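## Task

Read the lot number on the shelf edge under each foam block. Every foam block whose lot number shows up two or more times anywhere in the storeroom must end up resting on the desk, entirely over the desktop with nothing overhanging its edge. All remaining foam blocks stay on the shelves they started on. The desk must stay roughly in its original place, and the robot must not tip over or finish leaning.

## Robot and tools

Robot: TidyBot++, a four-caster mobile base (0.54 m long, 0.50 m wide, 0.38 m tall) carrying a single seven-joint arm with a two-finger gripper. The shoulder sits 0.12 m ahead of the base centre at 0.68 m height. Upper arm 0.42 m, forearm 0.31 m, hand 0.31 m to the reported hand point. Cameras: base_camera (fixed on the chassis, looking forward) and wrist_camera (looks along the hand). The arm starts folded, hand pointing down.

Frames: base frame has its origin on the floor below the base centre, x forward, y left, z up, metres. hand_pose and "target" use it; the hand point is the midpoint of the closed finger pads, hand z axis runs out along the fingers, fingers open along hand y. The odometry frame is the base frame as it was at the start; base_odometry (x, y, heading in rad, left positive, -3.142 to 3.142) comes from wheel turns only, so slip looks like travel and drift of a few cm builds up. base_tilt is in degrees, forward and right positive.

Tool move: one action per call. Keys:
- base: object with any of translate_m (forward +, -2 to 2 m), strafe_m (left +, -2 to 2 m), rotate_rad (counter-clockwise seen from above +, -6.3 to 6.3 rad). These are offsets relative to the base pose at the start of the command, not places.
- joints: absolute angles by name: joint_1_rad (unlimited; positive turns the arm clockwise from above, opposite to heading), joint_2_rad (±2.249, shoulder, 0 = upper arm vertical, + leans forward), joint_3_rad (unlimited), joint_4_rad (±2.579, elbow, 0 straight, negative bends forward when joint_3 is 3.14), joint_5_rad (unlimited), joint_6_rad (±2.099, wrist), joint_7_rad (unlimited, hand roll; at 1.57 with hand down the fingers open left/right), gripper_pos (0 open to 1 closed; pad gap about 85*(1-gripper_pos) mm). Unlimited joints go the short way, so send steps under half a turn.
- target: one list of seven numbers [x, y, z, qw, qx, qy, qz], an absolute hand pose in the base frame, metres plus unit quaternion. With target, joints may only contain gripper_pos.
- speeds: caps for this action: translate_m/strafe_m 0.05-0.5 m/s (give only one when combining them), rotate_rad 0.1-1.57 rad/s, gripper_pos 0.234-0.993 per s.
- min_time_s: 0.1-8 s, minimum duration for each arm motion.
- cameras: list of "base_camera", "wrist_camera" or "all"; [] for none.
- blocking: true (default) waits until everything rests; false returns in about 0.5 s while motion continues.
A move with no action just reports state and images.

Other tools: wait(seconds 0-10, cameras) lets time pass, returning early if motions finish; stop(cameras) brakes every running motion; zoom_image(camera, region [x0,y0,x1,y1] pixels, at most 504 on a side) enlarges part of the newest image, useful for reading lot labels; read_manual(section "licences") gives licence text only; finished_scene(scene = current scene number) ends the scene and must be the last call of that reply.

Results: base_status, joint_status and hand_status read "moving", "done", "off_target" (resting away from target, maybe still pushing), "not_followed" (target withheld, e.g. self-collision with a "cause:" line, or "pose unreachable"), or stops "contact_stop"/"time_out". An uncommanded stop, a refused call or a "torque_fault" cancels the remaining move/wait/finished_scene calls of that reply. motor_effort gives percent of max torque per motor with the peak in brackets; rising effort while hand_pose stops descending means a held object has landed. hand_target is where the hand would be with all joints on target. "ARM HIT" flags a hard collision with the base or itself. MOTOR HOT appears at 60 °C; at 75 °C an over-temperature stop lets the arm sink and shows "limit_stop_at_motor_heat"; resend targets after it clears. on_its_own lists things the robot did uncommanded.

Practical notes: hand poses usually land within about 3 cm; correct by adding (wanted - measured) to the last target. Under load the arm sags; hold a pose by resending hand_target, never hand_pose or current joint readings. Hand pointing down reaches at most about 0.94 m high, and only near the base. Poses low and close in front with the hand forward go badly and can hit the base. Unreachable poses wander up to 10 s then time out. The arm does not avoid obstacles and keeps pushing. Gripping: fingers that stop on an object read "off_target" and squeeze hard (about 100-140 N); aim just past first contact for a softer grip, and gripper reading 1 with "done" means nothing is held. Closed fingertips extend about 19 mm beyond the hand point.

Avoid: driving or turning while the arm is caught on something high (tipping), reaching far out from the folded pose or swinging a stretched arm sideways, pushing the desk, slamming into furniture (torque limits 104.5 N m joints 1-4, 51.3 N m joints 5-7 trigger a 10 s arm stop), dropping objects from height, releasing while moving, and heavy squeezing of an object still resting on a shelf. Loose items may occasionally get nudged by outside forces, so check images before finishing.

Each tool is called after ">>>" in YAML: its name, and indented under it one key for each argument.

## Session

>>> move:

Scene clock: 0.00 s.
Motor temperatures (°C): [38 35 31 37 40 37 42]
base_odometry: x=+0.000 y=+0.000 heading=+0.000
base_tilt: forward=-0.4 right=+0.6
base_status: not commanded
joint_positions: joint_1_rad=-0.038 joint_2_rad=-0.374 joint_3_rad=+3.113 joint_4_rad=-2.523 joint_5_rad=-0.004 joint_6_rad=-0.911 joint_7_rad=+1.592 gripper_pos=+0.000
joint_status: not commanded
motor_effort: joint_1_rad=-1 joint_2_rad=-1 joint_3_rad=+0 joint_4_rad=+13 joint_5_rad=+1 joint_6_rad=+1 joint_7_rad=+0
hand_pose: x=+0.2533 y=+0.0103 z=+0.5913 quat_wxyz=(+0.003, +0.998, +0.042, +0.041) (m; base frame)
hand_target: x=+0.2524 y=+0.0102 z=+0.5908 quat_wxyz=(+0.003, +0.998, +0.042, +0.040) (m; base frame)
hand_status: not commanded
pictures: base_camera, wrist_camera
Images, in order (width x height): base_camera 644x364, wrist_camera 644x476.

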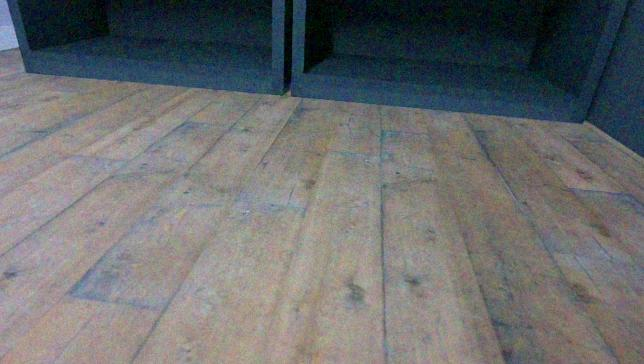

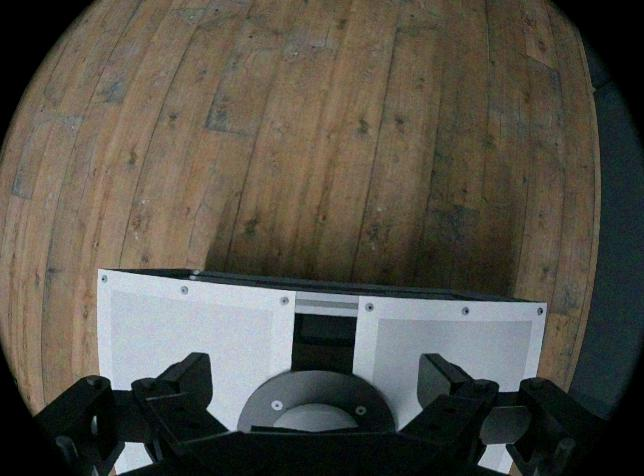

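>>> move:
  joints: {"joint_6_rad":0.55}
  cameras: ["all"]

>>> move:
  joints: {"joint_1_rad":1.2}
  cameras: ["wrist_camera"]

>>> move:
  joints: {"joint_1_rad":-1.2}
  cameras: ["wrist_camera"]

>>> move:
  joints: {"joint_1_rad":-2.4}
  cameras: ["wrist_camera"]

Scene clock: 2.33 s.
move: done
base_odometry: x=+0.000 y=+0.000 heading=+0.000
base_tilt: forward=-0.3 right=+0.6
base_status: not commanded
joint_positions: joint_1_rad=-0.038 joint_2_rad=-0.374 joint_3_rad=+3.113 joint_4_rad=-2.523 joint_5_rad=-0.004 joint_6_rad=+0.485 joint_7_rad=+1.592 gripper_pos=+0.000
joint_status: all done
motor_effort: joint_1_rad=+0(1) joint_2_rad=-6(6) joint_3_rad=+1(1) joint_4_rad=+17(18) joint_5_rad=+1(1) joint_6_rad=+9(10) joint_7_rad=+0(1)
hand_pose: x=+0.5372 y=+0.0300 z=+0.8726 quat_wxyz=(-0.012, +0.738, +0.033, +0.673)
hand_target: x=+0.5381 y=+0.0302 z=+0.8916 quat_wxyz=(-0.012, +0.717, +0.032, +0.696)
hand_status: not commanded
pictures: base_camera, wrist_camera
Images, in order (width x height): base_camera 644x364, wrist_camera 644x476.

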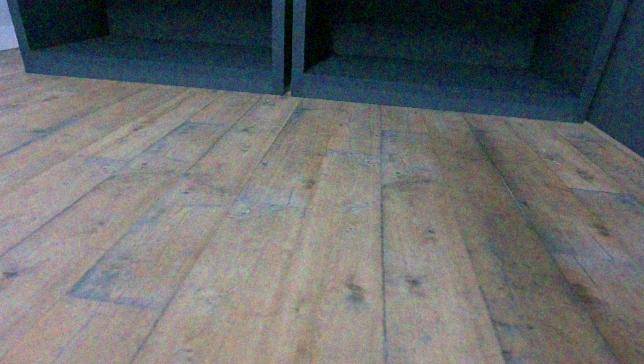

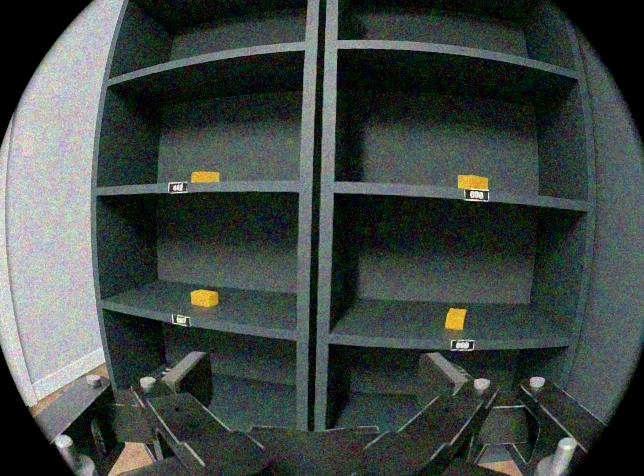

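Scene clock: 4.83 s.
move: done
base_odometry: x=+0.000 y=+0.000 heading=+0.000
base_tilt: forward=-0.4 right=+0.6
base_status: not commanded
joint_positions: joint_1_rad=+1.182 joint_2_rad=-0.374 joint_3_rad=+3.113 joint_4_rad=-2.523 joint_5_rad=-0.004 joint_6_rad=+0.485 joint_7_rad=+1.592 gripper_pos=+0.000
joint_status: all done
motor_effort: joint_1_rad=+0(2) joint_2_rad=-5(6) joint_3_rad=+1(1) joint_4_rad=+17(18) joint_5_rad=+1(1) joint_6_rad=+9(10) joint_7_rad=+0(1)
hand_pose: x=+0.2910 y=-0.3824 z=+0.8726 quat_wxyz=(+0.376, +0.624, -0.396, +0.559)
hand_target: x=+0.2843 y=-0.3863 z=+0.8916 quat_wxyz=(+0.394, +0.603, -0.390, +0.574)
hand_status: not commanded
Images, in order (width x height): wrist_camera 644x476.

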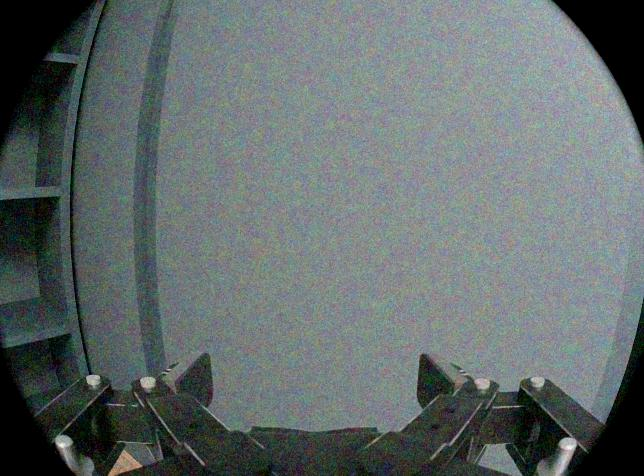

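Scene clock: 8.23 s.
move: done
base_odometry: x=+0.000 y=+0.000 heading=+0.000
base_tilt: forward=-0.4 right=+0.6
base_status: not commanded
joint_positions: joint_1_rad=-1.181 joint_2_rad=-0.374 joint_3_rad=+3.113 joint_4_rad=-2.523 joint_5_rad=-0.004 joint_6_rad=+0.485 joint_7_rad=+1.592 gripper_pos=+0.000
joint_status: all done
motor_effort: joint_1_rad=+0(2) joint_2_rad=-5(6) joint_3_rad=+1(1) joint_4_rad=+17(18) joint_5_rad=+1(1) joint_6_rad=+9(10) joint_7_rad=+0(1)
hand_pose: x=+0.2651 y=+0.3930 z=+0.8726 quat_wxyz=(-0.374, +0.603, +0.427, +0.560)
hand_target: x=+0.2580 y=+0.3965 z=+0.8916 quat_wxyz=(-0.392, +0.582, +0.421, +0.575)
hand_status: not commanded
Images, in order (width x height): wrist_camera 644x476.

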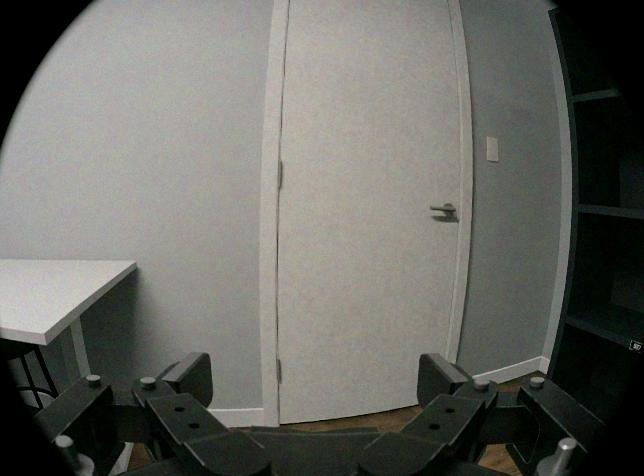

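Scene clock: 10.70 s.
move: done
base_odometry: x=+0.000 y=+0.000 heading=+0.000
base_tilt: forward=-0.3 right=+0.6
base_status: not commanded
joint_positions: joint_1_rad=-2.381 joint_2_rad=-0.374 joint_3_rad=+3.113 joint_4_rad=-2.523 joint_5_rad=-0.004 joint_6_rad=+0.485 joint_7_rad=+1.592 gripper_pos=+0.000
joint_status: all done
motor_effort: joint_1_rad=+0(2) joint_2_rad=-5(6) joint_3_rad=+1(1) joint_4_rad=+17(18) joint_5_rad=+1(1) joint_6_rad=+9(10) joint_7_rad=+0(1)
hand_pose: x=-0.1943 y=+0.2786 z=+0.8726 quat_wxyz=(-0.625, +0.256, +0.693, +0.251)
hand_target: x=-0.2002 y=+0.2732 z=+0.8916 quat_wxyz=(-0.649, +0.243, +0.675, +0.254)
hand_status: not commanded
Images, in order (width x height): wrist_camera 644x476.

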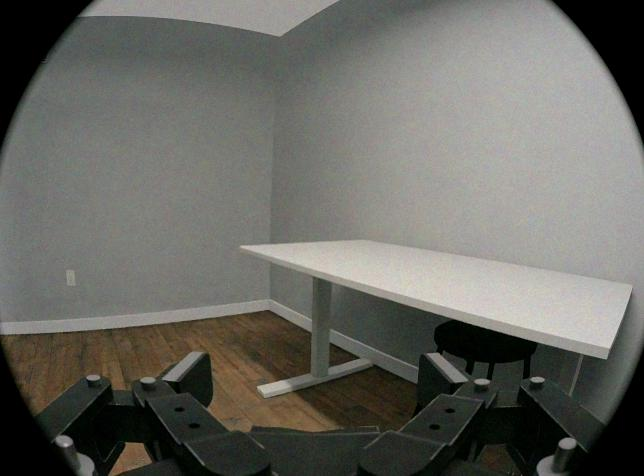

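>>> move:
  joints: {"joint_1_rad":2.5}
  cameras: ["wrist_camera"]

>>> move:
  joints: {"joint_1_rad":0.0,"joint_6_rad":1.0}
  cameras: ["wrist_camera"]

>>> move:
  joints: {"joint_6_rad":0.2}
  cameras: ["wrist_camera"]

>>> zoom_image:
  camera: "wrist_camera"
  region: [90, 0, 330, 180]

>>> zoom_image:
  camera: "wrist_camera"
  region: [330, 0, 590, 195]

>>> zoom_image:
  camera: "wrist_camera"
  region: [90, 180, 590, 476]

Scene clock: 13.67 s.
move: done
base_odometry: x=+0.000 y=+0.000 heading=+0.000
base_tilt: forward=-0.4 right=+0.6
base_status: not commanded
joint_positions: joint_1_rad=-3.765 joint_2_rad=-0.374 joint_3_rad=+3.113 joint_4_rad=-2.523 joint_5_rad=-0.004 joint_6_rad=+0.485 joint_7_rad=+1.592 gripper_pos=+0.000
joint_status: all done
motor_effort: joint_1_rad=+0(2) joint_2_rad=-5(6) joint_3_rad=+1(1) joint_4_rad=+17(18) joint_5_rad=+1(1) joint_6_rad=+9(10) joint_7_rad=-1(1)
hand_pose: x=-0.2131 y=-0.2559 z=+0.8726 quat_wxyz=(-0.641, -0.245, +0.698, -0.205)
hand_target: x=-0.2090 y=-0.2626 z=+0.8916 quat_wxyz=(-0.661, -0.244, +0.675, -0.218)
hand_status: not commanded
Images, in order (width x height): wrist_camera 644x476.

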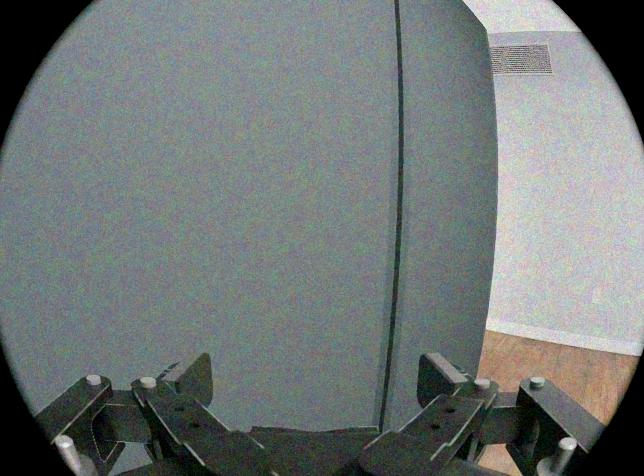

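Scene clock: 17.13 s.
move: done
base_odometry: x=+0.000 y=+0.000 heading=+0.000
base_tilt: forward=-0.4 right=+0.6
base_status: not commanded
joint_positions: joint_1_rad=-6.265 joint_2_rad=-0.374 joint_3_rad=+3.113 joint_4_rad=-2.523 joint_5_rad=-0.004 joint_6_rad=+0.933 joint_7_rad=+1.592 gripper_pos=+0.000
joint_status: all done
motor_effort: joint_1_rad=-1(3) joint_2_rad=-4(6) joint_3_rad=+1(1) joint_4_rad=+17(18) joint_5_rad=+1(1) joint_6_rad=+9(10) joint_7_rad=+0(1)
hand_pose: x=+0.5202 y=+0.0070 z=+1.0097 quat_wxyz=(-0.008, -0.571, -0.010, -0.821)
hand_target: x=+0.5120 y=+0.0144 z=+1.0279 quat_wxyz=(+0.000, -0.544, -0.015, -0.839)
hand_status: not commanded
Images, in order (width x height): wrist_camera 644x476.

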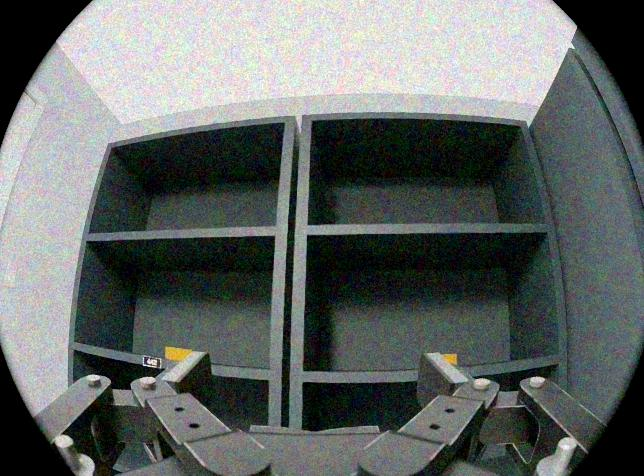

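Scene clock: 18.60 s.
move: done
base_odometry: x=+0.000 y=+0.000 heading=+0.000
base_tilt: forward=-0.3 right=+0.6
base_status: not commanded
joint_positions: joint_1_rad=-6.265 joint_2_rad=-0.374 joint_3_rad=+3.113 joint_4_rad=-2.523 joint_5_rad=-0.004 joint_6_rad=+0.248 joint_7_rad=+1.592 gripper_pos=+0.000
joint_status: all done
motor_effort: joint_1_rad=-1(1) joint_2_rad=-4(6) joint_3_rad=+1(1) joint_4_rad=+16(19) joint_5_rad=+1(1) joint_6_rad=+8(11) joint_7_rad=+0(1)
hand_pose: x=+0.5228 y=+0.0056 z=+0.8008 quat_wxyz=(-0.007, -0.813, -0.013, -0.581)
hand_target: x=+0.5169 y=+0.0129 z=+0.7855 quat_wxyz=(-0.002, -0.828, -0.021, -0.561)
hand_status: not commanded
Images, in order (width x height): wrist_camera 644x476.

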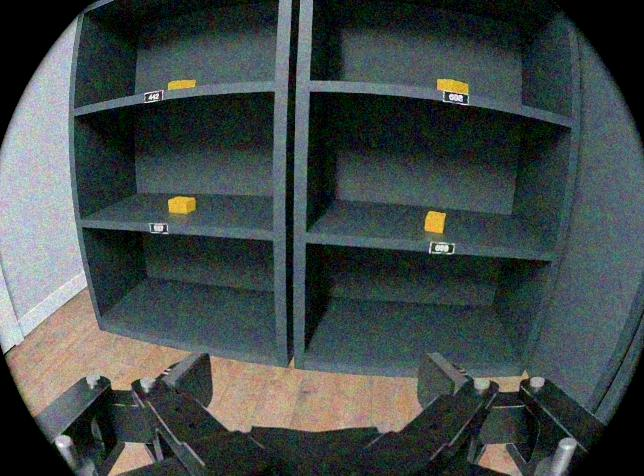

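Scaled by 2.100.

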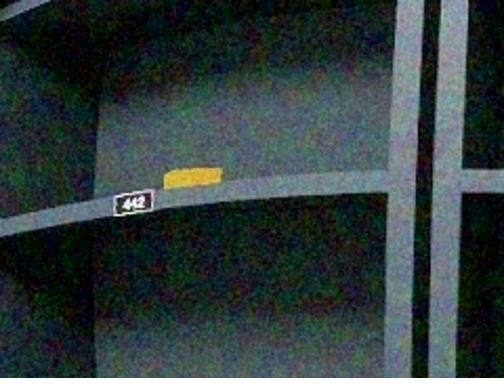

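Scaled by 1.938.

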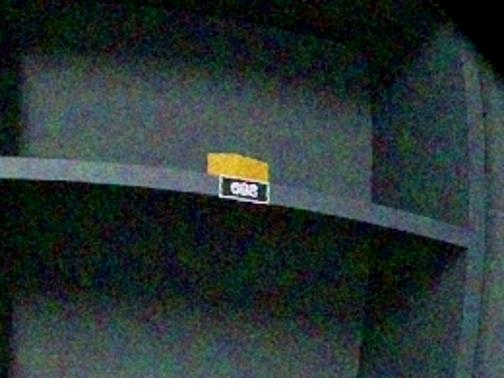

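Scaled by 1.008.

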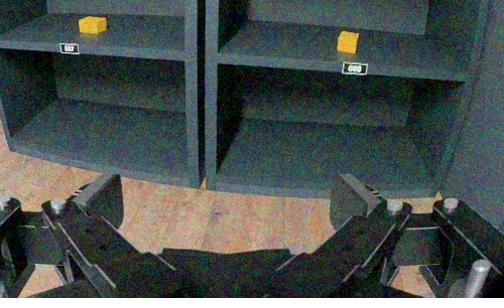

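>>> zoom_image:
  camera: "wrist_camera"
  region: [140, 85, 200, 130]

>>> zoom_image:
  camera: "wrist_camera"
  region: [140, 190, 200, 240]

>>> zoom_image:
  camera: "wrist_camera"
  region: [410, 210, 470, 260]

>>> zoom_image:
  camera: "wrist_camera"
  region: [430, 75, 490, 115]

>>> move:
  joints: {"joint_1_rad":2.9,"joint_6_rad":0.55}
  cameras: ["wrist_camera"]

Scaled by 8.400.

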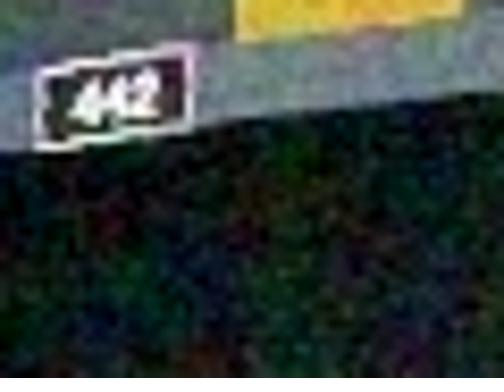

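Scaled by 8.400.

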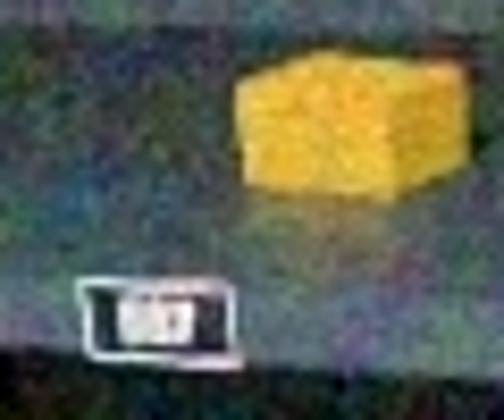

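Scaled by 8.400.

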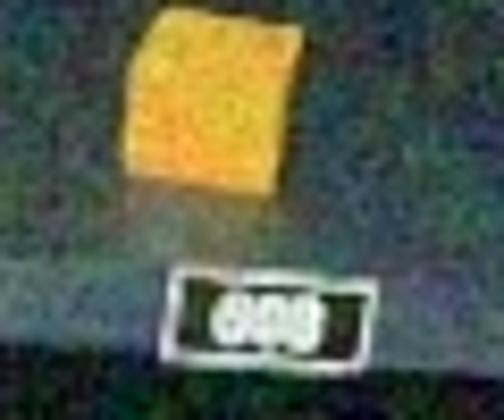

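Scaled by 8.400.

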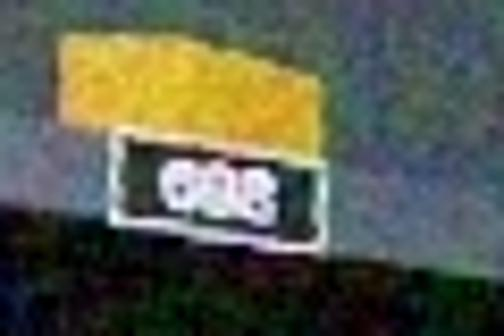

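Scene clock: 22.60 s.
move: done
base_odometry: x=+0.000 y=+0.000 heading=+0.000
base_tilt: forward=-0.3 right=+0.6
base_status: not commanded
joint_positions: joint_1_rad=-3.402 joint_2_rad=-0.374 joint_3_rad=+3.113 joint_4_rad=-2.523 joint_5_rad=-0.004 joint_6_rad=+0.482 joint_7_rad=+1.592 gripper_pos=+0.000
joint_status: all done
motor_effort: joint_1_rad=-1(2) joint_2_rad=-5(6) joint_3_rad=+1(1) joint_4_rad=+17(18) joint_5_rad=+1(1) joint_6_rad=+9(10) joint_7_rad=+0(1)
hand_pose: x=-0.2823 y=-0.1212 z=+0.8719 quat_wxyz=(-0.667, -0.115, +0.731, -0.086)
hand_target: x=-0.2854 y=-0.1142 z=+0.8917 quat_wxyz=(-0.691, -0.105, +0.710, -0.083)
hand_status: not commanded
Images, in order (width x height): wrist_camera 644x476.

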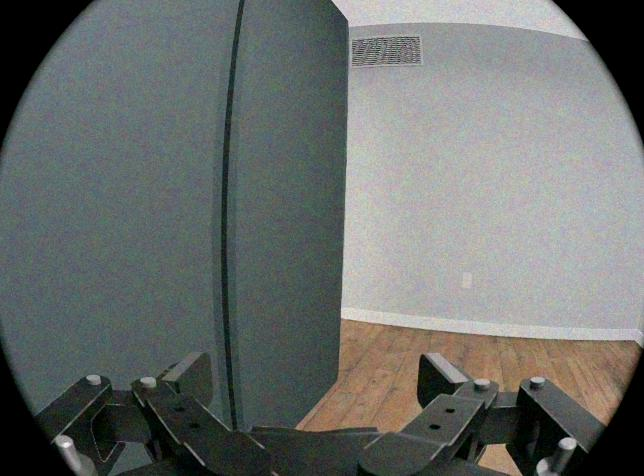

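>>> move:
  base: {"translate_m":0.4}
  joints: {"joint_1_rad":0,"joint_6_rad":0.45}
  cameras: ["all"]

>>> zoom_image:
  camera: "wrist_camera"
  region: [80, 100, 300, 400]

>>> zoom_image:
  camera: "wrist_camera"
  region: [400, 100, 620, 400]

Scene clock: 26.73 s.
move: done
base_odometry: x=+0.400 y=+0.000 heading=+0.001
base_tilt: forward=-0.3 right=+0.6
base_status: done
joint_positions: joint_1_rad=-6.265 joint_2_rad=-0.375 joint_3_rad=+3.113 joint_4_rad=-2.523 joint_5_rad=-0.004 joint_6_rad=+0.484 joint_7_rad=+1.592 gripper_pos=+0.000
joint_status: all done
motor_effort: joint_1_rad=+0(2) joint_2_rad=-5(8) joint_3_rad=+1(1) joint_4_rad=+17(18) joint_5_rad=+1(1) joint_6_rad=+9(11) joint_7_rad=+0(1)
hand_pose: x=+0.5380 y=+0.0062 z=+0.8727 quat_wxyz=(-0.008, -0.739, -0.012, -0.673)
hand_target: x=+0.5364 y=+0.0138 z=+0.8606 quat_wxyz=(-0.001, -0.751, -0.019, -0.660)
hand_status: not commanded
pictures: base_camera, wrist_camera
Images, in order (width x height): base_camera 644x364, wrist_camera 644x476.

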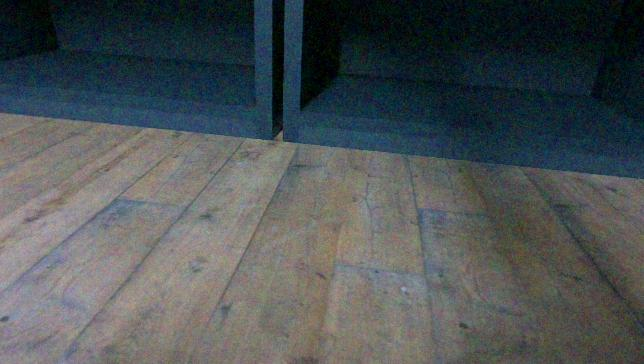

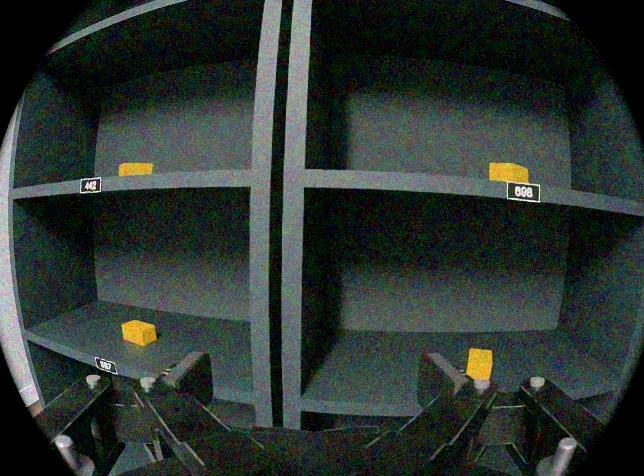

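Scaled by 1.680.

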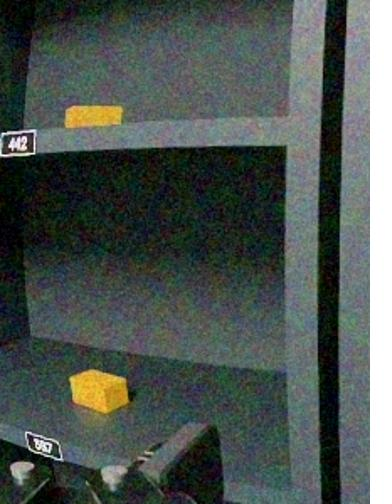

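Scaled by 1.680.

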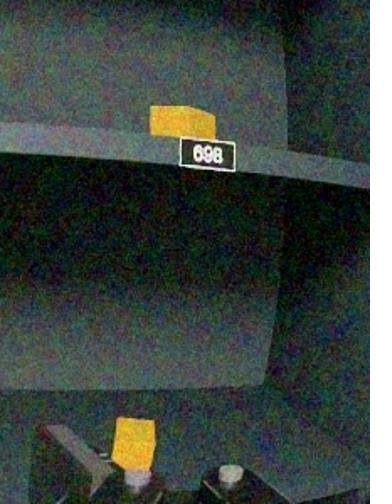

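>>> move:
  joints: {"joint_6_rad":0.05}
  cameras: ["wrist_camera"]

>>> zoom_image:
  camera: "wrist_camera"
  region: [60, 180, 160, 280]

>>> zoom_image:
  camera: "wrist_camera"
  region: [420, 180, 540, 300]

>>> move:
  base: {"translate_m":-2.0}
  joints: {"joint_1_rad":3.1,"joint_6_rad":0.55}
  cameras: ["wrist_camera"]

Scene clock: 28.17 s.
move: done
base_odometry: x=+0.400 y=+0.000 heading=+0.001
base_tilt: forward=-0.3 right=+0.6
base_status: not commanded
joint_positions: joint_1_rad=-6.265 joint_2_rad=-0.375 joint_3_rad=+3.113 joint_4_rad=-2.523 joint_5_rad=-0.004 joint_6_rad=+0.100 joint_7_rad=+1.592 gripper_pos=+0.000
joint_status: all done
motor_effort: joint_1_rad=+0(1) joint_2_rad=-5(6) joint_3_rad=+0(1) joint_4_rad=+17(19) joint_5_rad=+1(1) joint_6_rad=+9(10) joint_7_rad=+0(1)
hand_pose: x=+0.5046 y=+0.0053 z=+0.7586 quat_wxyz=(-0.007, -0.854, -0.013, -0.520)
hand_target: x=+0.4964 y=+0.0121 z=+0.7436 quat_wxyz=(-0.002, -0.867, -0.021, -0.497)
hand_status: not commanded
Images, in order (width x height): wrist_camera 644x476.

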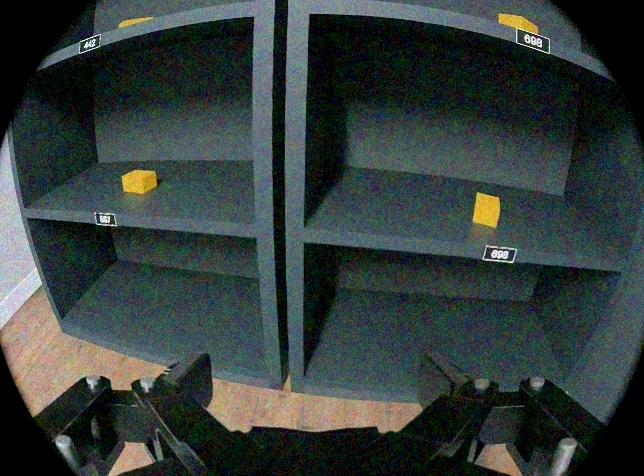

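Scaled by 5.040.

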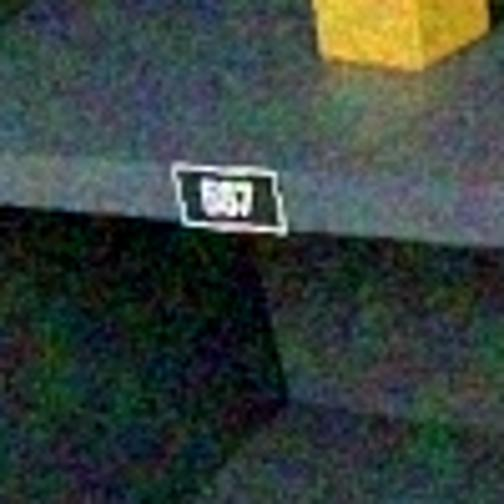

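Scaled by 4.200.

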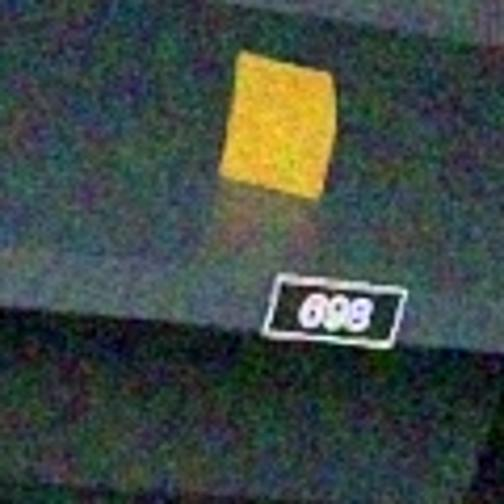

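Scene clock: 33.67 s.
move: done
base_odometry: x=-1.600 y=-0.002 heading=+0.002
base_tilt: forward=-0.4 right=+0.6
base_status: done
joint_positions: joint_1_rad=-3.202 joint_2_rad=-0.375 joint_3_rad=+3.113 joint_4_rad=-2.523 joint_5_rad=-0.004 joint_6_rad=+0.485 joint_7_rad=+1.592 gripper_pos=+0.000
joint_status: all done
motor_effort: joint_1_rad=+0(2) joint_2_rad=-5(7) joint_3_rad=+1(1) joint_4_rad=+17(18) joint_5_rad=+0(1) joint_6_rad=+10(10) joint_7_rad=+0(1)
hand_pose: x=-0.2983 y=-0.0391 z=+0.8730 quat_wxyz=(-0.674, -0.041, +0.738, -0.019)
hand_target: x=-0.3000 y=-0.0316 z=+0.8916 quat_wxyz=(-0.696, -0.034, +0.717, -0.013)
hand_status: not commanded
Images, in order (width x height): wrist_camera 644x476.

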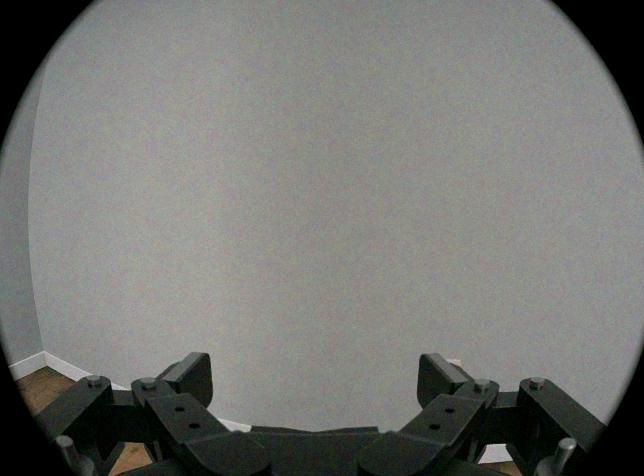

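>>> move:
  joints: {"joint_1_rad":1.2}
  cameras: ["wrist_camera"]

>>> move:
  joints: {"joint_1_rad":-1.57}
  cameras: ["wrist_camera"]

Scene clock: 36.97 s.
move: done
base_odometry: x=-1.600 y=-0.002 heading=+0.002
base_tilt: forward=-0.4 right=+0.6
base_status: not commanded
joint_positions: joint_1_rad=-5.065 joint_2_rad=-0.375 joint_3_rad=+3.113 joint_4_rad=-2.523 joint_5_rad=-0.004 joint_6_rad=+0.485 joint_7_rad=+1.592 gripper_pos=+0.000
joint_status: all done
motor_effort: joint_1_rad=+0(2) joint_2_rad=-5(6) joint_3_rad=+1(1) joint_4_rad=+17(18) joint_5_rad=+1(1) joint_6_rad=+9(10) joint_7_rad=+0(1)
hand_pose: x=+0.2766 y=-0.3883 z=+0.8730 quat_wxyz=(-0.387, -0.617, +0.407, -0.552)
hand_target: x=+0.2843 y=-0.3863 z=+0.8916 quat_wxyz=(-0.394, -0.603, +0.390, -0.574)
hand_status: not commanded
Images, in order (width x height): wrist_camera 644x476.

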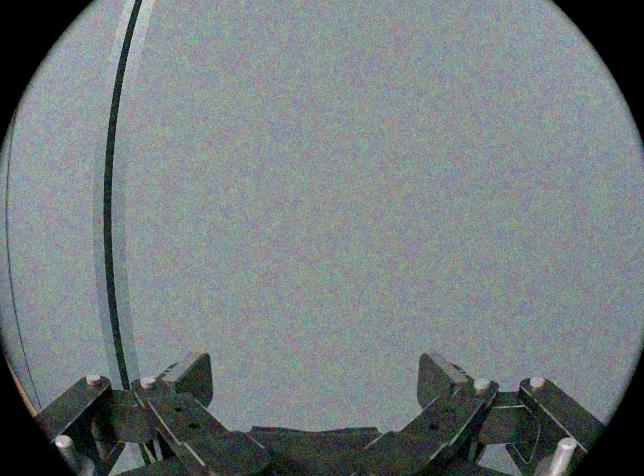

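Scene clock: 40.63 s.
move: done
base_odometry: x=-1.600 y=-0.002 heading=+0.002
base_tilt: forward=-0.4 right=+0.6
base_status: not commanded
joint_positions: joint_1_rad=-7.835 joint_2_rad=-0.375 joint_3_rad=+3.113 joint_4_rad=-2.523 joint_5_rad=-0.004 joint_6_rad=+0.485 joint_7_rad=+1.592 gripper_pos=+0.000
joint_status: all done
motor_effort: joint_1_rad=+0(2) joint_2_rad=-5(6) joint_3_rad=+0(1) joint_4_rad=+17(18) joint_5_rad=+1(1) joint_6_rad=+9(10) joint_7_rad=+0(1)
hand_pose: x=+0.1131 y=+0.4191 z=+0.8730 quat_wxyz=(+0.471, -0.514, -0.531, -0.482)
hand_target: x=+0.1052 y=+0.4199 z=+0.8916 quat_wxyz=(+0.491, -0.494, -0.520, -0.493)
hand_status: not commanded
Images, in order (width x height): wrist_camera 644x476.

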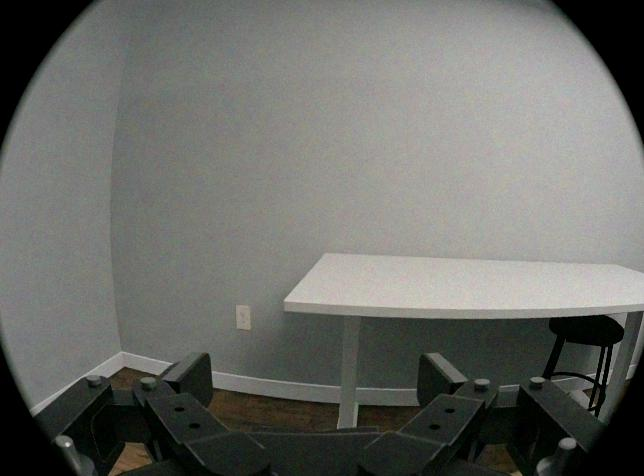

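>>> move:
  joints: {"joint_1_rad":2.0}
  cameras: ["wrist_camera"]

Scene clock: 44.50 s.
move: done
base_odometry: x=-1.600 y=-0.002 heading=+0.002
base_tilt: forward=-0.4 right=+0.6
base_status: not commanded
joint_positions: joint_1_rad=-10.548 joint_2_rad=-0.375 joint_3_rad=+3.113 joint_4_rad=-2.523 joint_5_rad=-0.004 joint_6_rad=+0.485 joint_7_rad=+1.592 gripper_pos=+0.000
joint_status: all done
motor_effort: joint_1_rad=+0(2) joint_2_rad=-5(6) joint_3_rad=+0(1) joint_4_rad=+17(18) joint_5_rad=+1(1) joint_6_rad=+9(10) joint_7_rad=+0(1)
hand_pose: x=-0.0497 y=-0.3836 z=+0.8730 quat_wxyz=(+0.571, +0.409, -0.615, +0.358)
hand_target: x=-0.0429 y=-0.3877 z=+0.8916 quat_wxyz=(+0.587, +0.403, -0.594, +0.375)
hand_status: not commanded
Images, in order (width x height): wrist_camera 644x476.

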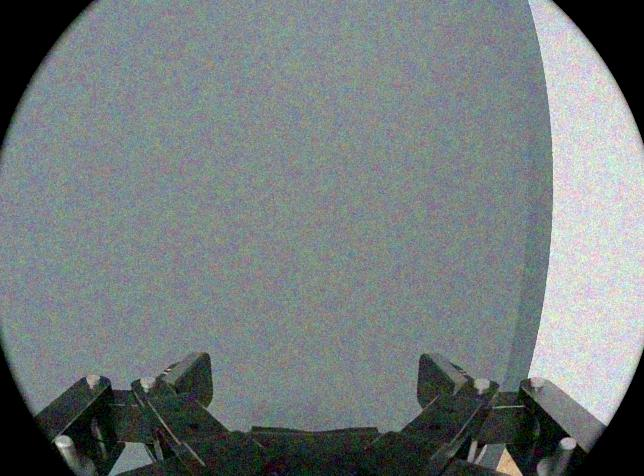

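>>> move:
  base: {"translate_m":-1.05}
  joints: {"joint_1_rad":1.6}
  cameras: ["wrist_camera"]

>>> move:
  joints: {"joint_1_rad":2.6}
  cameras: ["wrist_camera"]

Scene clock: 51.13 s.
move: time_out
base_odometry: x=-2.571 y=-0.004 heading=+0.001
base_tilt: forward=-0.4 right=+0.6
base_status: translate_m time_out (by the wheels' count: -0.971 of -1.050)
joint_positions: joint_1_rad=-10.965 joint_2_rad=-0.380 joint_3_rad=+3.112 joint_4_rad=-2.526 joint_5_rad=-0.004 joint_6_rad=+0.493 joint_7_rad=+1.592 gripper_pos=+0.000
joint_status: all done
motor_effort: joint_1_rad=+0(8) joint_2_rad=-5(16) joint_3_rad=+0(10) joint_4_rad=+17(27) joint_5_rad=+1(5) joint_6_rad=+9(12) joint_7_rad=+0(1)
hand_pose: x=+0.1206 y=-0.4175 z=+0.8757 quat_wxyz=(+0.487, +0.526, -0.514, +0.471)
hand_target: x=+0.1209 y=-0.4202 z=+0.8916 quat_wxyz=(+0.500, +0.513, -0.502, +0.484)
hand_status: not commanded
Images, in order (width x height): wrist_camera 644x476.

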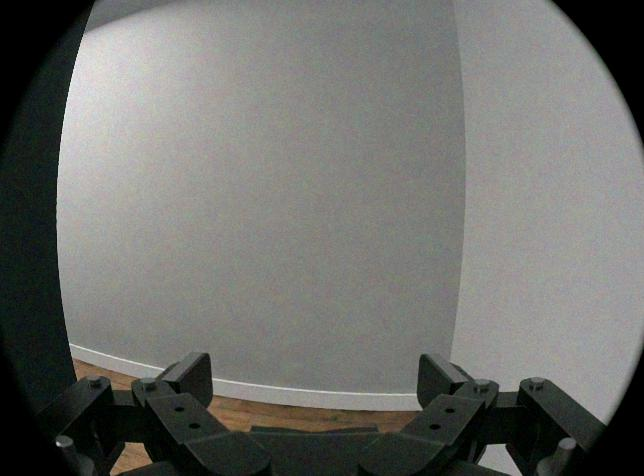

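not run: a stop that you did not command came earlier in this reply.

>>> move:
  base: {"translate_m":0.05,"strafe_m":-1.25}

>>> move:
  joints: {"joint_1_rad":0.3}
  cameras: ["wrist_camera"]

Scene clock: 55.37 s.
move: done
base_odometry: x=-2.520 y=-1.254 heading=+0.000
base_tilt: forward=-0.3 right=+0.6
base_status: done
joint_positions: joint_1_rad=-10.965 joint_2_rad=-0.380 joint_3_rad=+3.112 joint_4_rad=-2.526 joint_5_rad=-0.004 joint_6_rad=+0.494 joint_7_rad=+1.592 gripper_pos=+0.000
joint_status: not commanded
motor_effort: joint_1_rad=+0(1) joint_2_rad=-5(8) joint_3_rad=+1(1) joint_4_rad=+17(18) joint_5_rad=+1(1) joint_6_rad=+9(10) joint_7_rad=+0(1)
hand_pose: x=+0.1206 y=-0.4176 z=+0.8757 quat_wxyz=(+0.487, +0.526, -0.514, +0.471)
hand_target: x=+0.1209 y=-0.4202 z=+0.8916 quat_wxyz=(+0.500, +0.513, -0.502, +0.484)
hand_status: not commanded
pictures: none

Scene clock: 57.93 s.
move: done
base_odometry: x=-2.520 y=-1.254 heading=+0.000
base_tilt: forward=-0.3 right=+0.6
base_status: not commanded
joint_positions: joint_1_rad=-12.248 joint_2_rad=-0.380 joint_3_rad=+3.112 joint_4_rad=-2.526 joint_5_rad=-0.004 joint_6_rad=+0.494 joint_7_rad=+1.592 gripper_pos=+0.000
joint_status: all done
motor_effort: joint_1_rad=+0(2) joint_2_rad=-5(6) joint_3_rad=+1(1) joint_4_rad=+17(18) joint_5_rad=+1(1) joint_6_rad=+9(10) joint_7_rad=+0(1)
hand_pose: x=+0.5199 y=-0.1171 z=+0.8757 quat_wxyz=(+0.109, +0.729, -0.097, +0.669)
hand_target: x=+0.5244 y=-0.1106 z=+0.8916 quat_wxyz=(+0.105, +0.712, -0.089, +0.688)
hand_status: not commanded
Images, in order (width x height): wrist_camera 644x476.

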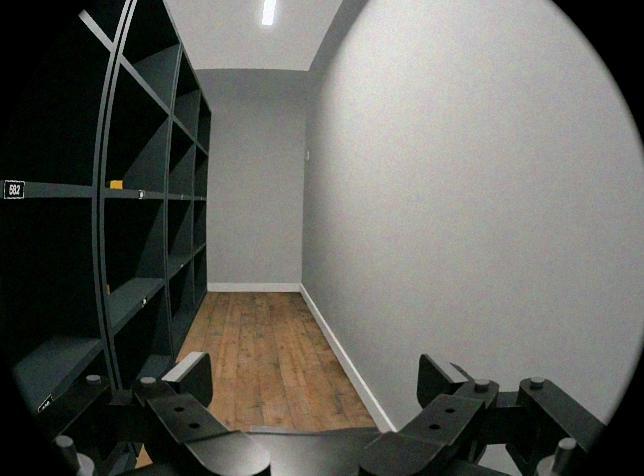

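>>> move:
  base: {"strafe_m":-0.45,"translate_m":0.75}
  joints: {"joint_1_rad":-1.57,"joint_6_rad":0.25}
  cameras: ["wrist_camera"]

>>> zoom_image:
  camera: "wrist_camera"
  region: [100, 0, 560, 380]

>>> move:
  base: {"translate_m":0.9}
  cameras: ["wrist_camera"]

>>> zoom_image:
  camera: "wrist_camera"
  region: [100, 0, 560, 380]

>>> move:
  base: {"translate_m":0.9}
  cameras: ["wrist_camera"]

>>> zoom_image:
  camera: "wrist_camera"
  region: [100, 0, 560, 380]

Scene clock: 63.83 s.
move: time_out
base_odometry: x=-1.814 y=-1.676 heading=+0.039
base_tilt: forward=-0.4 right=+0.6
base_status: translate_m time_out (by the wheels' count: +0.706 of +0.750); strafe_m time_out (by the wheels' count: -0.423 of -0.450)
joint_positions: joint_1_rad=-14.122 joint_2_rad=-0.379 joint_3_rad=+3.114 joint_4_rad=-2.526 joint_5_rad=-0.004 joint_6_rad=+0.303 joint_7_rad=+1.592 gripper_pos=+0.000
joint_status: all done
motor_effort: joint_1_rad=+0(3) joint_2_rad=-6(13) joint_3_rad=+1(6) joint_4_rad=+17(21) joint_5_rad=+1(2) joint_6_rad=+9(10) joint_7_rad=+0(1)
hand_pose: x=+0.1123 y=+0.4073 z=+0.8171 quat_wxyz=(-0.422, +0.554, +0.573, +0.432)
hand_target: x=+0.1062 y=+0.4033 z=+0.8001 quat_wxyz=(-0.410, +0.561, +0.589, +0.412)
hand_status: not commanded
Images, in order (width x height): wrist_camera 644x476.

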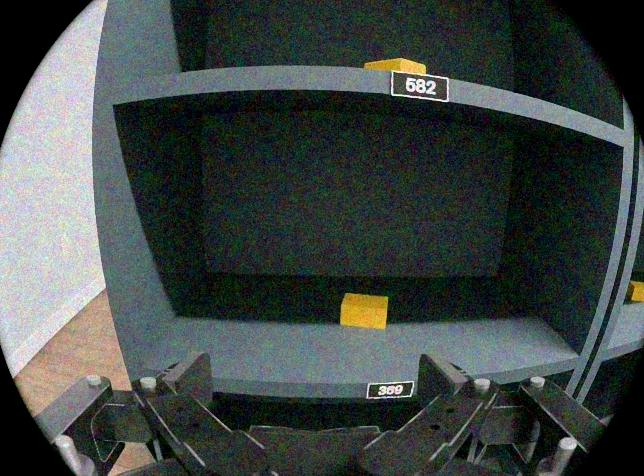

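Scaled by 1.096.

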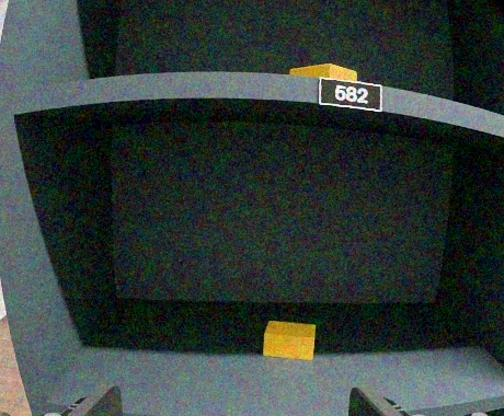

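not run: a stop that you did not command came earlier in this reply.

Scaled by 1.096.

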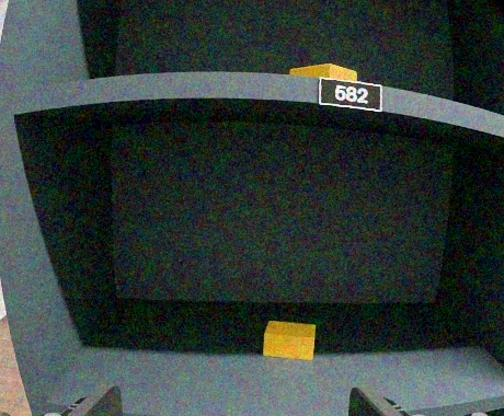

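not run: a stop that you did not command came earlier in this reply.

Scaled by 1.096.

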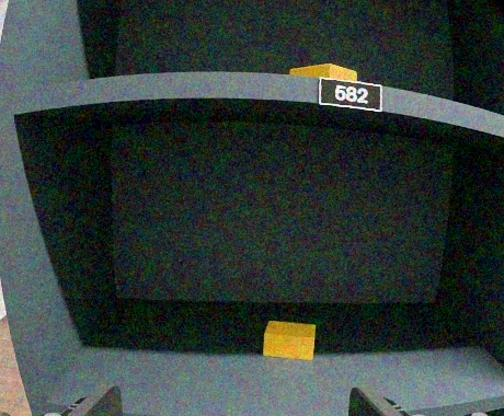

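>>> move:
  base: {"strafe_m":0.1,"rotate_rad":-0.035}

>>> move:
  base: {"translate_m":0.85}
  cameras: ["wrist_camera"]

>>> move:
  base: {"translate_m":0.85}
  cameras: ["wrist_camera"]

>>> move:
  base: {"translate_m":0.85}
  cameras: ["wrist_camera"]

Scene clock: 65.30 s.
move: done
base_odometry: x=-1.817 y=-1.576 heading=+0.003
base_tilt: forward=-0.4 right=+0.6
base_status: done
joint_positions: joint_1_rad=-14.123 joint_2_rad=-0.378 joint_3_rad=+3.114 joint_4_rad=-2.526 joint_5_rad=-0.004 joint_6_rad=+0.302 joint_7_rad=+1.592 gripper_pos=+0.000
joint_status: not commanded
motor_effort: joint_1_rad=+0(1) joint_2_rad=-5(7) joint_3_rad=+1(1) joint_4_rad=+17(18) joint_5_rad=+1(1) joint_6_rad=+9(10) joint_7_rad=+0(1)
hand_pose: x=+0.1122 y=+0.4073 z=+0.8164 quat_wxyz=(-0.422, +0.554, +0.574, +0.431)
hand_target: x=+0.1062 y=+0.4033 z=+0.8001 quat_wxyz=(-0.410, +0.561, +0.589, +0.412)
hand_status: not commanded
pictures: none

Scene clock: 68.37 s.
move: done
base_odometry: x=-0.967 y=-1.573 heading=+0.004
base_tilt: forward=-0.3 right=+0.6
base_status: done
joint_positions: joint_1_rad=-14.123 joint_2_rad=-0.378 joint_3_rad=+3.114 joint_4_rad=-2.526 joint_5_rad=-0.004 joint_6_rad=+0.301 joint_7_rad=+1.592 gripper_pos=+0.000
joint_status: not commanded
motor_effort: joint_1_rad=-1(1) joint_2_rad=-5(6) joint_3_rad=+1(2) joint_4_rad=+17(18) joint_5_rad=+1(1) joint_6_rad=+8(9) joint_7_rad=+0(1)
hand_pose: x=+0.1120 y=+0.4073 z=+0.8163 quat_wxyz=(-0.422, +0.554, +0.574, +0.431)
hand_target: x=+0.1062 y=+0.4033 z=+0.8001 quat_wxyz=(-0.410, +0.561, +0.589, +0.412)
hand_status: not commanded
Images, in order (width x height): wrist_camera 644x476.

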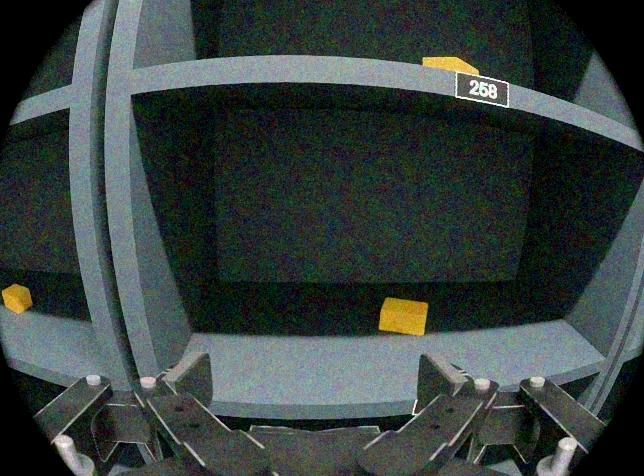

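Scene clock: 71.43 s.
move: done
base_odometry: x=-0.117 y=-1.569 heading=+0.004
base_tilt: forward=-0.4 right=+0.6
base_status: done
joint_positions: joint_1_rad=-14.123 joint_2_rad=-0.378 joint_3_rad=+3.114 joint_4_rad=-2.526 joint_5_rad=-0.004 joint_6_rad=+0.301 joint_7_rad=+1.592 gripper_pos=+0.000
joint_status: not commanded
motor_effort: joint_1_rad=+0(1) joint_2_rad=-4(6) joint_3_rad=+1(2) joint_4_rad=+16(18) joint_5_rad=+1(1) joint_6_rad=+9(9) joint_7_rad=+0(1)
hand_pose: x=+0.1120 y=+0.4073 z=+0.8163 quat_wxyz=(-0.422, +0.554, +0.574, +0.431)
hand_target: x=+0.1062 y=+0.4033 z=+0.8001 quat_wxyz=(-0.410, +0.561, +0.589, +0.412)
hand_status: not commanded
Images, in order (width x height): wrist_camera 644x476.

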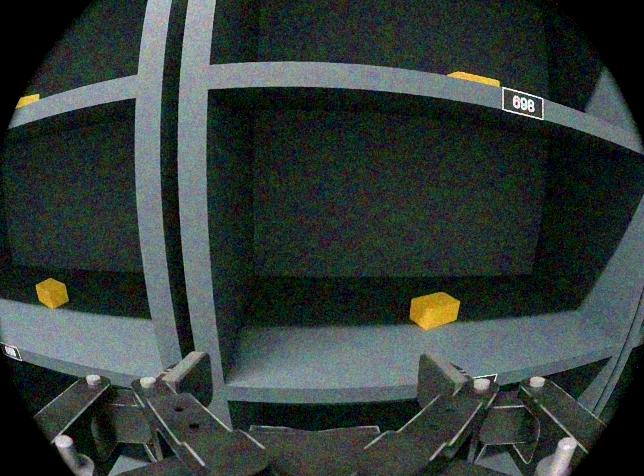

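Scene clock: 76.90 s.
move: done
base_odometry: x=+0.731 y=-1.565 heading=+0.005
base_tilt: forward=-0.3 right=+0.5
base_status: done
joint_positions: joint_1_rad=-14.123 joint_2_rad=-0.379 joint_3_rad=+3.114 joint_4_rad=-2.526 joint_5_rad=-0.004 joint_6_rad=+0.301 joint_7_rad=+1.592 gripper_pos=+0.000
joint_status: not commanded
motor_effort: joint_1_rad=-1(1) joint_2_rad=-5(9) joint_3_rad=+1(2) joint_4_rad=+16(18) joint_5_rad=+1(1) joint_6_rad=+9(10) joint_7_rad=+0(1)
hand_pose: x=+0.1118 y=+0.4071 z=+0.8165 quat_wxyz=(-0.422, +0.554, +0.574, +0.431)
hand_target: x=+0.1062 y=+0.4033 z=+0.8001 quat_wxyz=(-0.410, +0.561, +0.589, +0.412)
hand_status: not commanded
Images, in order (width x height): wrist_camera 644x476.

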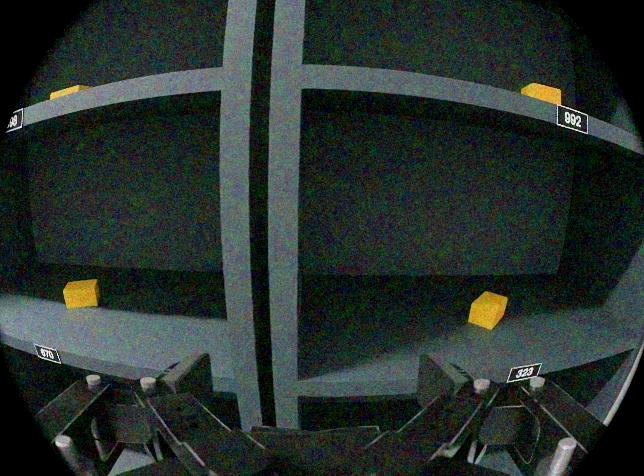

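>>> move:
  base: {"translate_m":-1.45}
  joints: {"joint_6_rad":0.0}
  cameras: ["wrist_camera"]

Scene clock: 81.63 s.
move: done
base_odometry: x=-0.719 y=-1.573 heading=+0.005
base_tilt: forward=-0.4 right=+0.6
base_status: done
joint_positions: joint_1_rad=-14.123 joint_2_rad=-0.379 joint_3_rad=+3.114 joint_4_rad=-2.526 joint_5_rad=-0.004 joint_6_rad=+0.038 joint_7_rad=+1.592 gripper_pos=+0.000
joint_status: all done
motor_effort: joint_1_rad=-1(1) joint_2_rad=-4(6) joint_3_rad=+1(2) joint_4_rad=+17(19) joint_5_rad=+1(1) joint_6_rad=+8(10) joint_7_rad=+0(1)
hand_pose: x=+0.1126 y=+0.3749 z=+0.7415 quat_wxyz=(-0.345, +0.604, +0.626, +0.353)
hand_target: x=+0.1075 y=+0.3692 z=+0.7304 quat_wxyz=(-0.334, +0.607, +0.637, +0.338)
hand_status: not commanded
Images, in order (width x height): wrist_camera 644x476.

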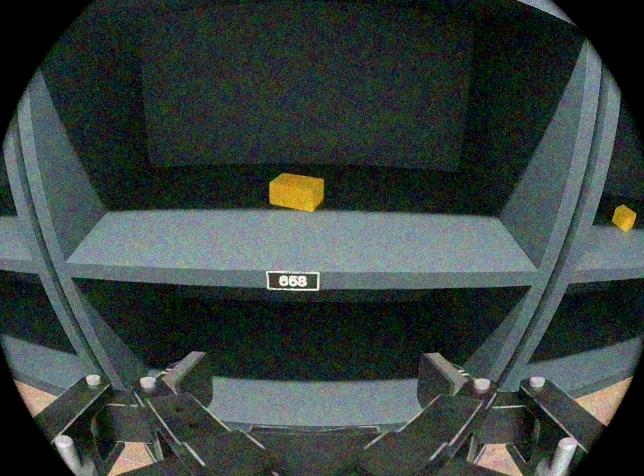

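>>> move:
  base: {"translate_m":1.03,"strafe_m":0.1}

>>> move:
  base: {"rotate_rad":1.566}
  joints: {"joint_1_rad":0}

>>> move:
  joints: {"joint_2_rad":-0.22,"joint_4_rad":-1.045,"joint_6_rad":-1.075,"joint_3_rad":3.14,"joint_5_rad":0,"joint_7_rad":1.57}
  cameras: ["wrist_camera"]

Scene clock: 86.33 s.
move: done
base_odometry: x=+0.310 y=-1.468 heading=+0.006
base_tilt: forward=-0.3 right=+0.6
base_status: done
joint_positions: joint_1_rad=-14.123 joint_2_rad=-0.379 joint_3_rad=+3.114 joint_4_rad=-2.526 joint_5_rad=-0.004 joint_6_rad=+0.038 joint_7_rad=+1.592 gripper_pos=+0.000
joint_status: not commanded
motor_effort: joint_1_rad=+0(1) joint_2_rad=-5(5) joint_3_rad=+1(2) joint_4_rad=+17(17) joint_5_rad=+1(1) joint_6_rad=+8(9) joint_7_rad=+0(1)
hand_pose: x=+0.1126 y=+0.3749 z=+0.7414 quat_wxyz=(-0.345, +0.604, +0.626, +0.353)
hand_target: x=+0.1075 y=+0.3692 z=+0.7304 quat_wxyz=(-0.334, +0.607, +0.637, +0.338)
hand_status: not commanded
pictures: none

Scene clock: 89.13 s.
move: done
base_odometry: x=+0.310 y=-1.468 heading=+1.571
base_tilt: forward=-0.3 right=+0.6
base_status: done
joint_positions: joint_1_rad=-12.585 joint_2_rad=-0.379 joint_3_rad=+3.114 joint_4_rad=-2.526 joint_5_rad=-0.004 joint_6_rad=+0.038 joint_7_rad=+1.592 gripper_pos=+0.000
joint_status: all done
motor_effort: joint_1_rad=-1(2) joint_2_rad=-4(6) joint_3_rad=+1(1) joint_4_rad=+17(17) joint_5_rad=+1(1) joint_6_rad=+9(9) joint_7_rad=+0(1)
hand_pose: x=+0.4935 y=+0.0185 z=+0.7414 quat_wxyz=(-0.002, +0.869, +0.029, +0.493)
hand_target: x=+0.4882 y=+0.0118 z=+0.7304 quat_wxyz=(+0.002, +0.880, +0.022, +0.475)
hand_status: not commanded
pictures: none

Scene clock: 92.17 s.
move: done
base_odometry: x=+0.310 y=-1.468 heading=+1.571
base_tilt: forward=-0.3 right=+0.6
base_status: not commanded
joint_positions: joint_1_rad=-12.585 joint_2_rad=-0.245 joint_3_rad=+3.123 joint_4_rad=-1.071 joint_5_rad=-0.004 joint_6_rad=-1.017 joint_7_rad=+1.592 gripper_pos=+0.000
joint_status: all done
motor_effort: joint_1_rad=+0(1) joint_2_rad=-8(10) joint_3_rad=+0(2) joint_4_rad=+16(20) joint_5_rad=+1(2) joint_6_rad=+9(10) joint_7_rad=+0(1)
hand_pose: x=+0.5475 y=+0.0206 z=+1.2190 quat_wxyz=(-0.005, +0.796, +0.025, +0.604)
hand_target: x=+0.5526 y=+0.0022 z=+1.2051 quat_wxyz=(-0.001, +0.813, +0.000, +0.582)
hand_status: not commanded
Images, in order (width x height): wrist_camera 644x476.

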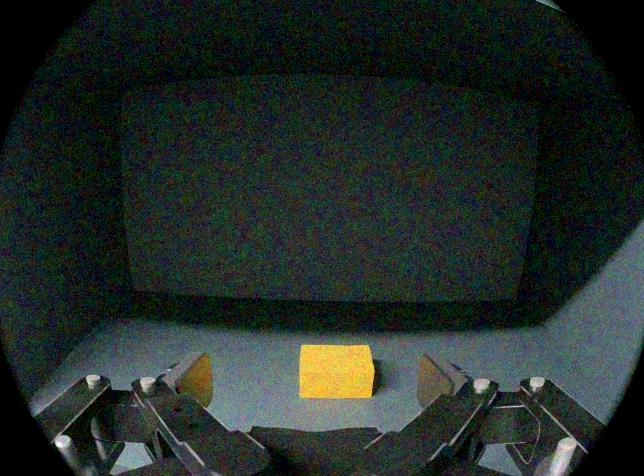

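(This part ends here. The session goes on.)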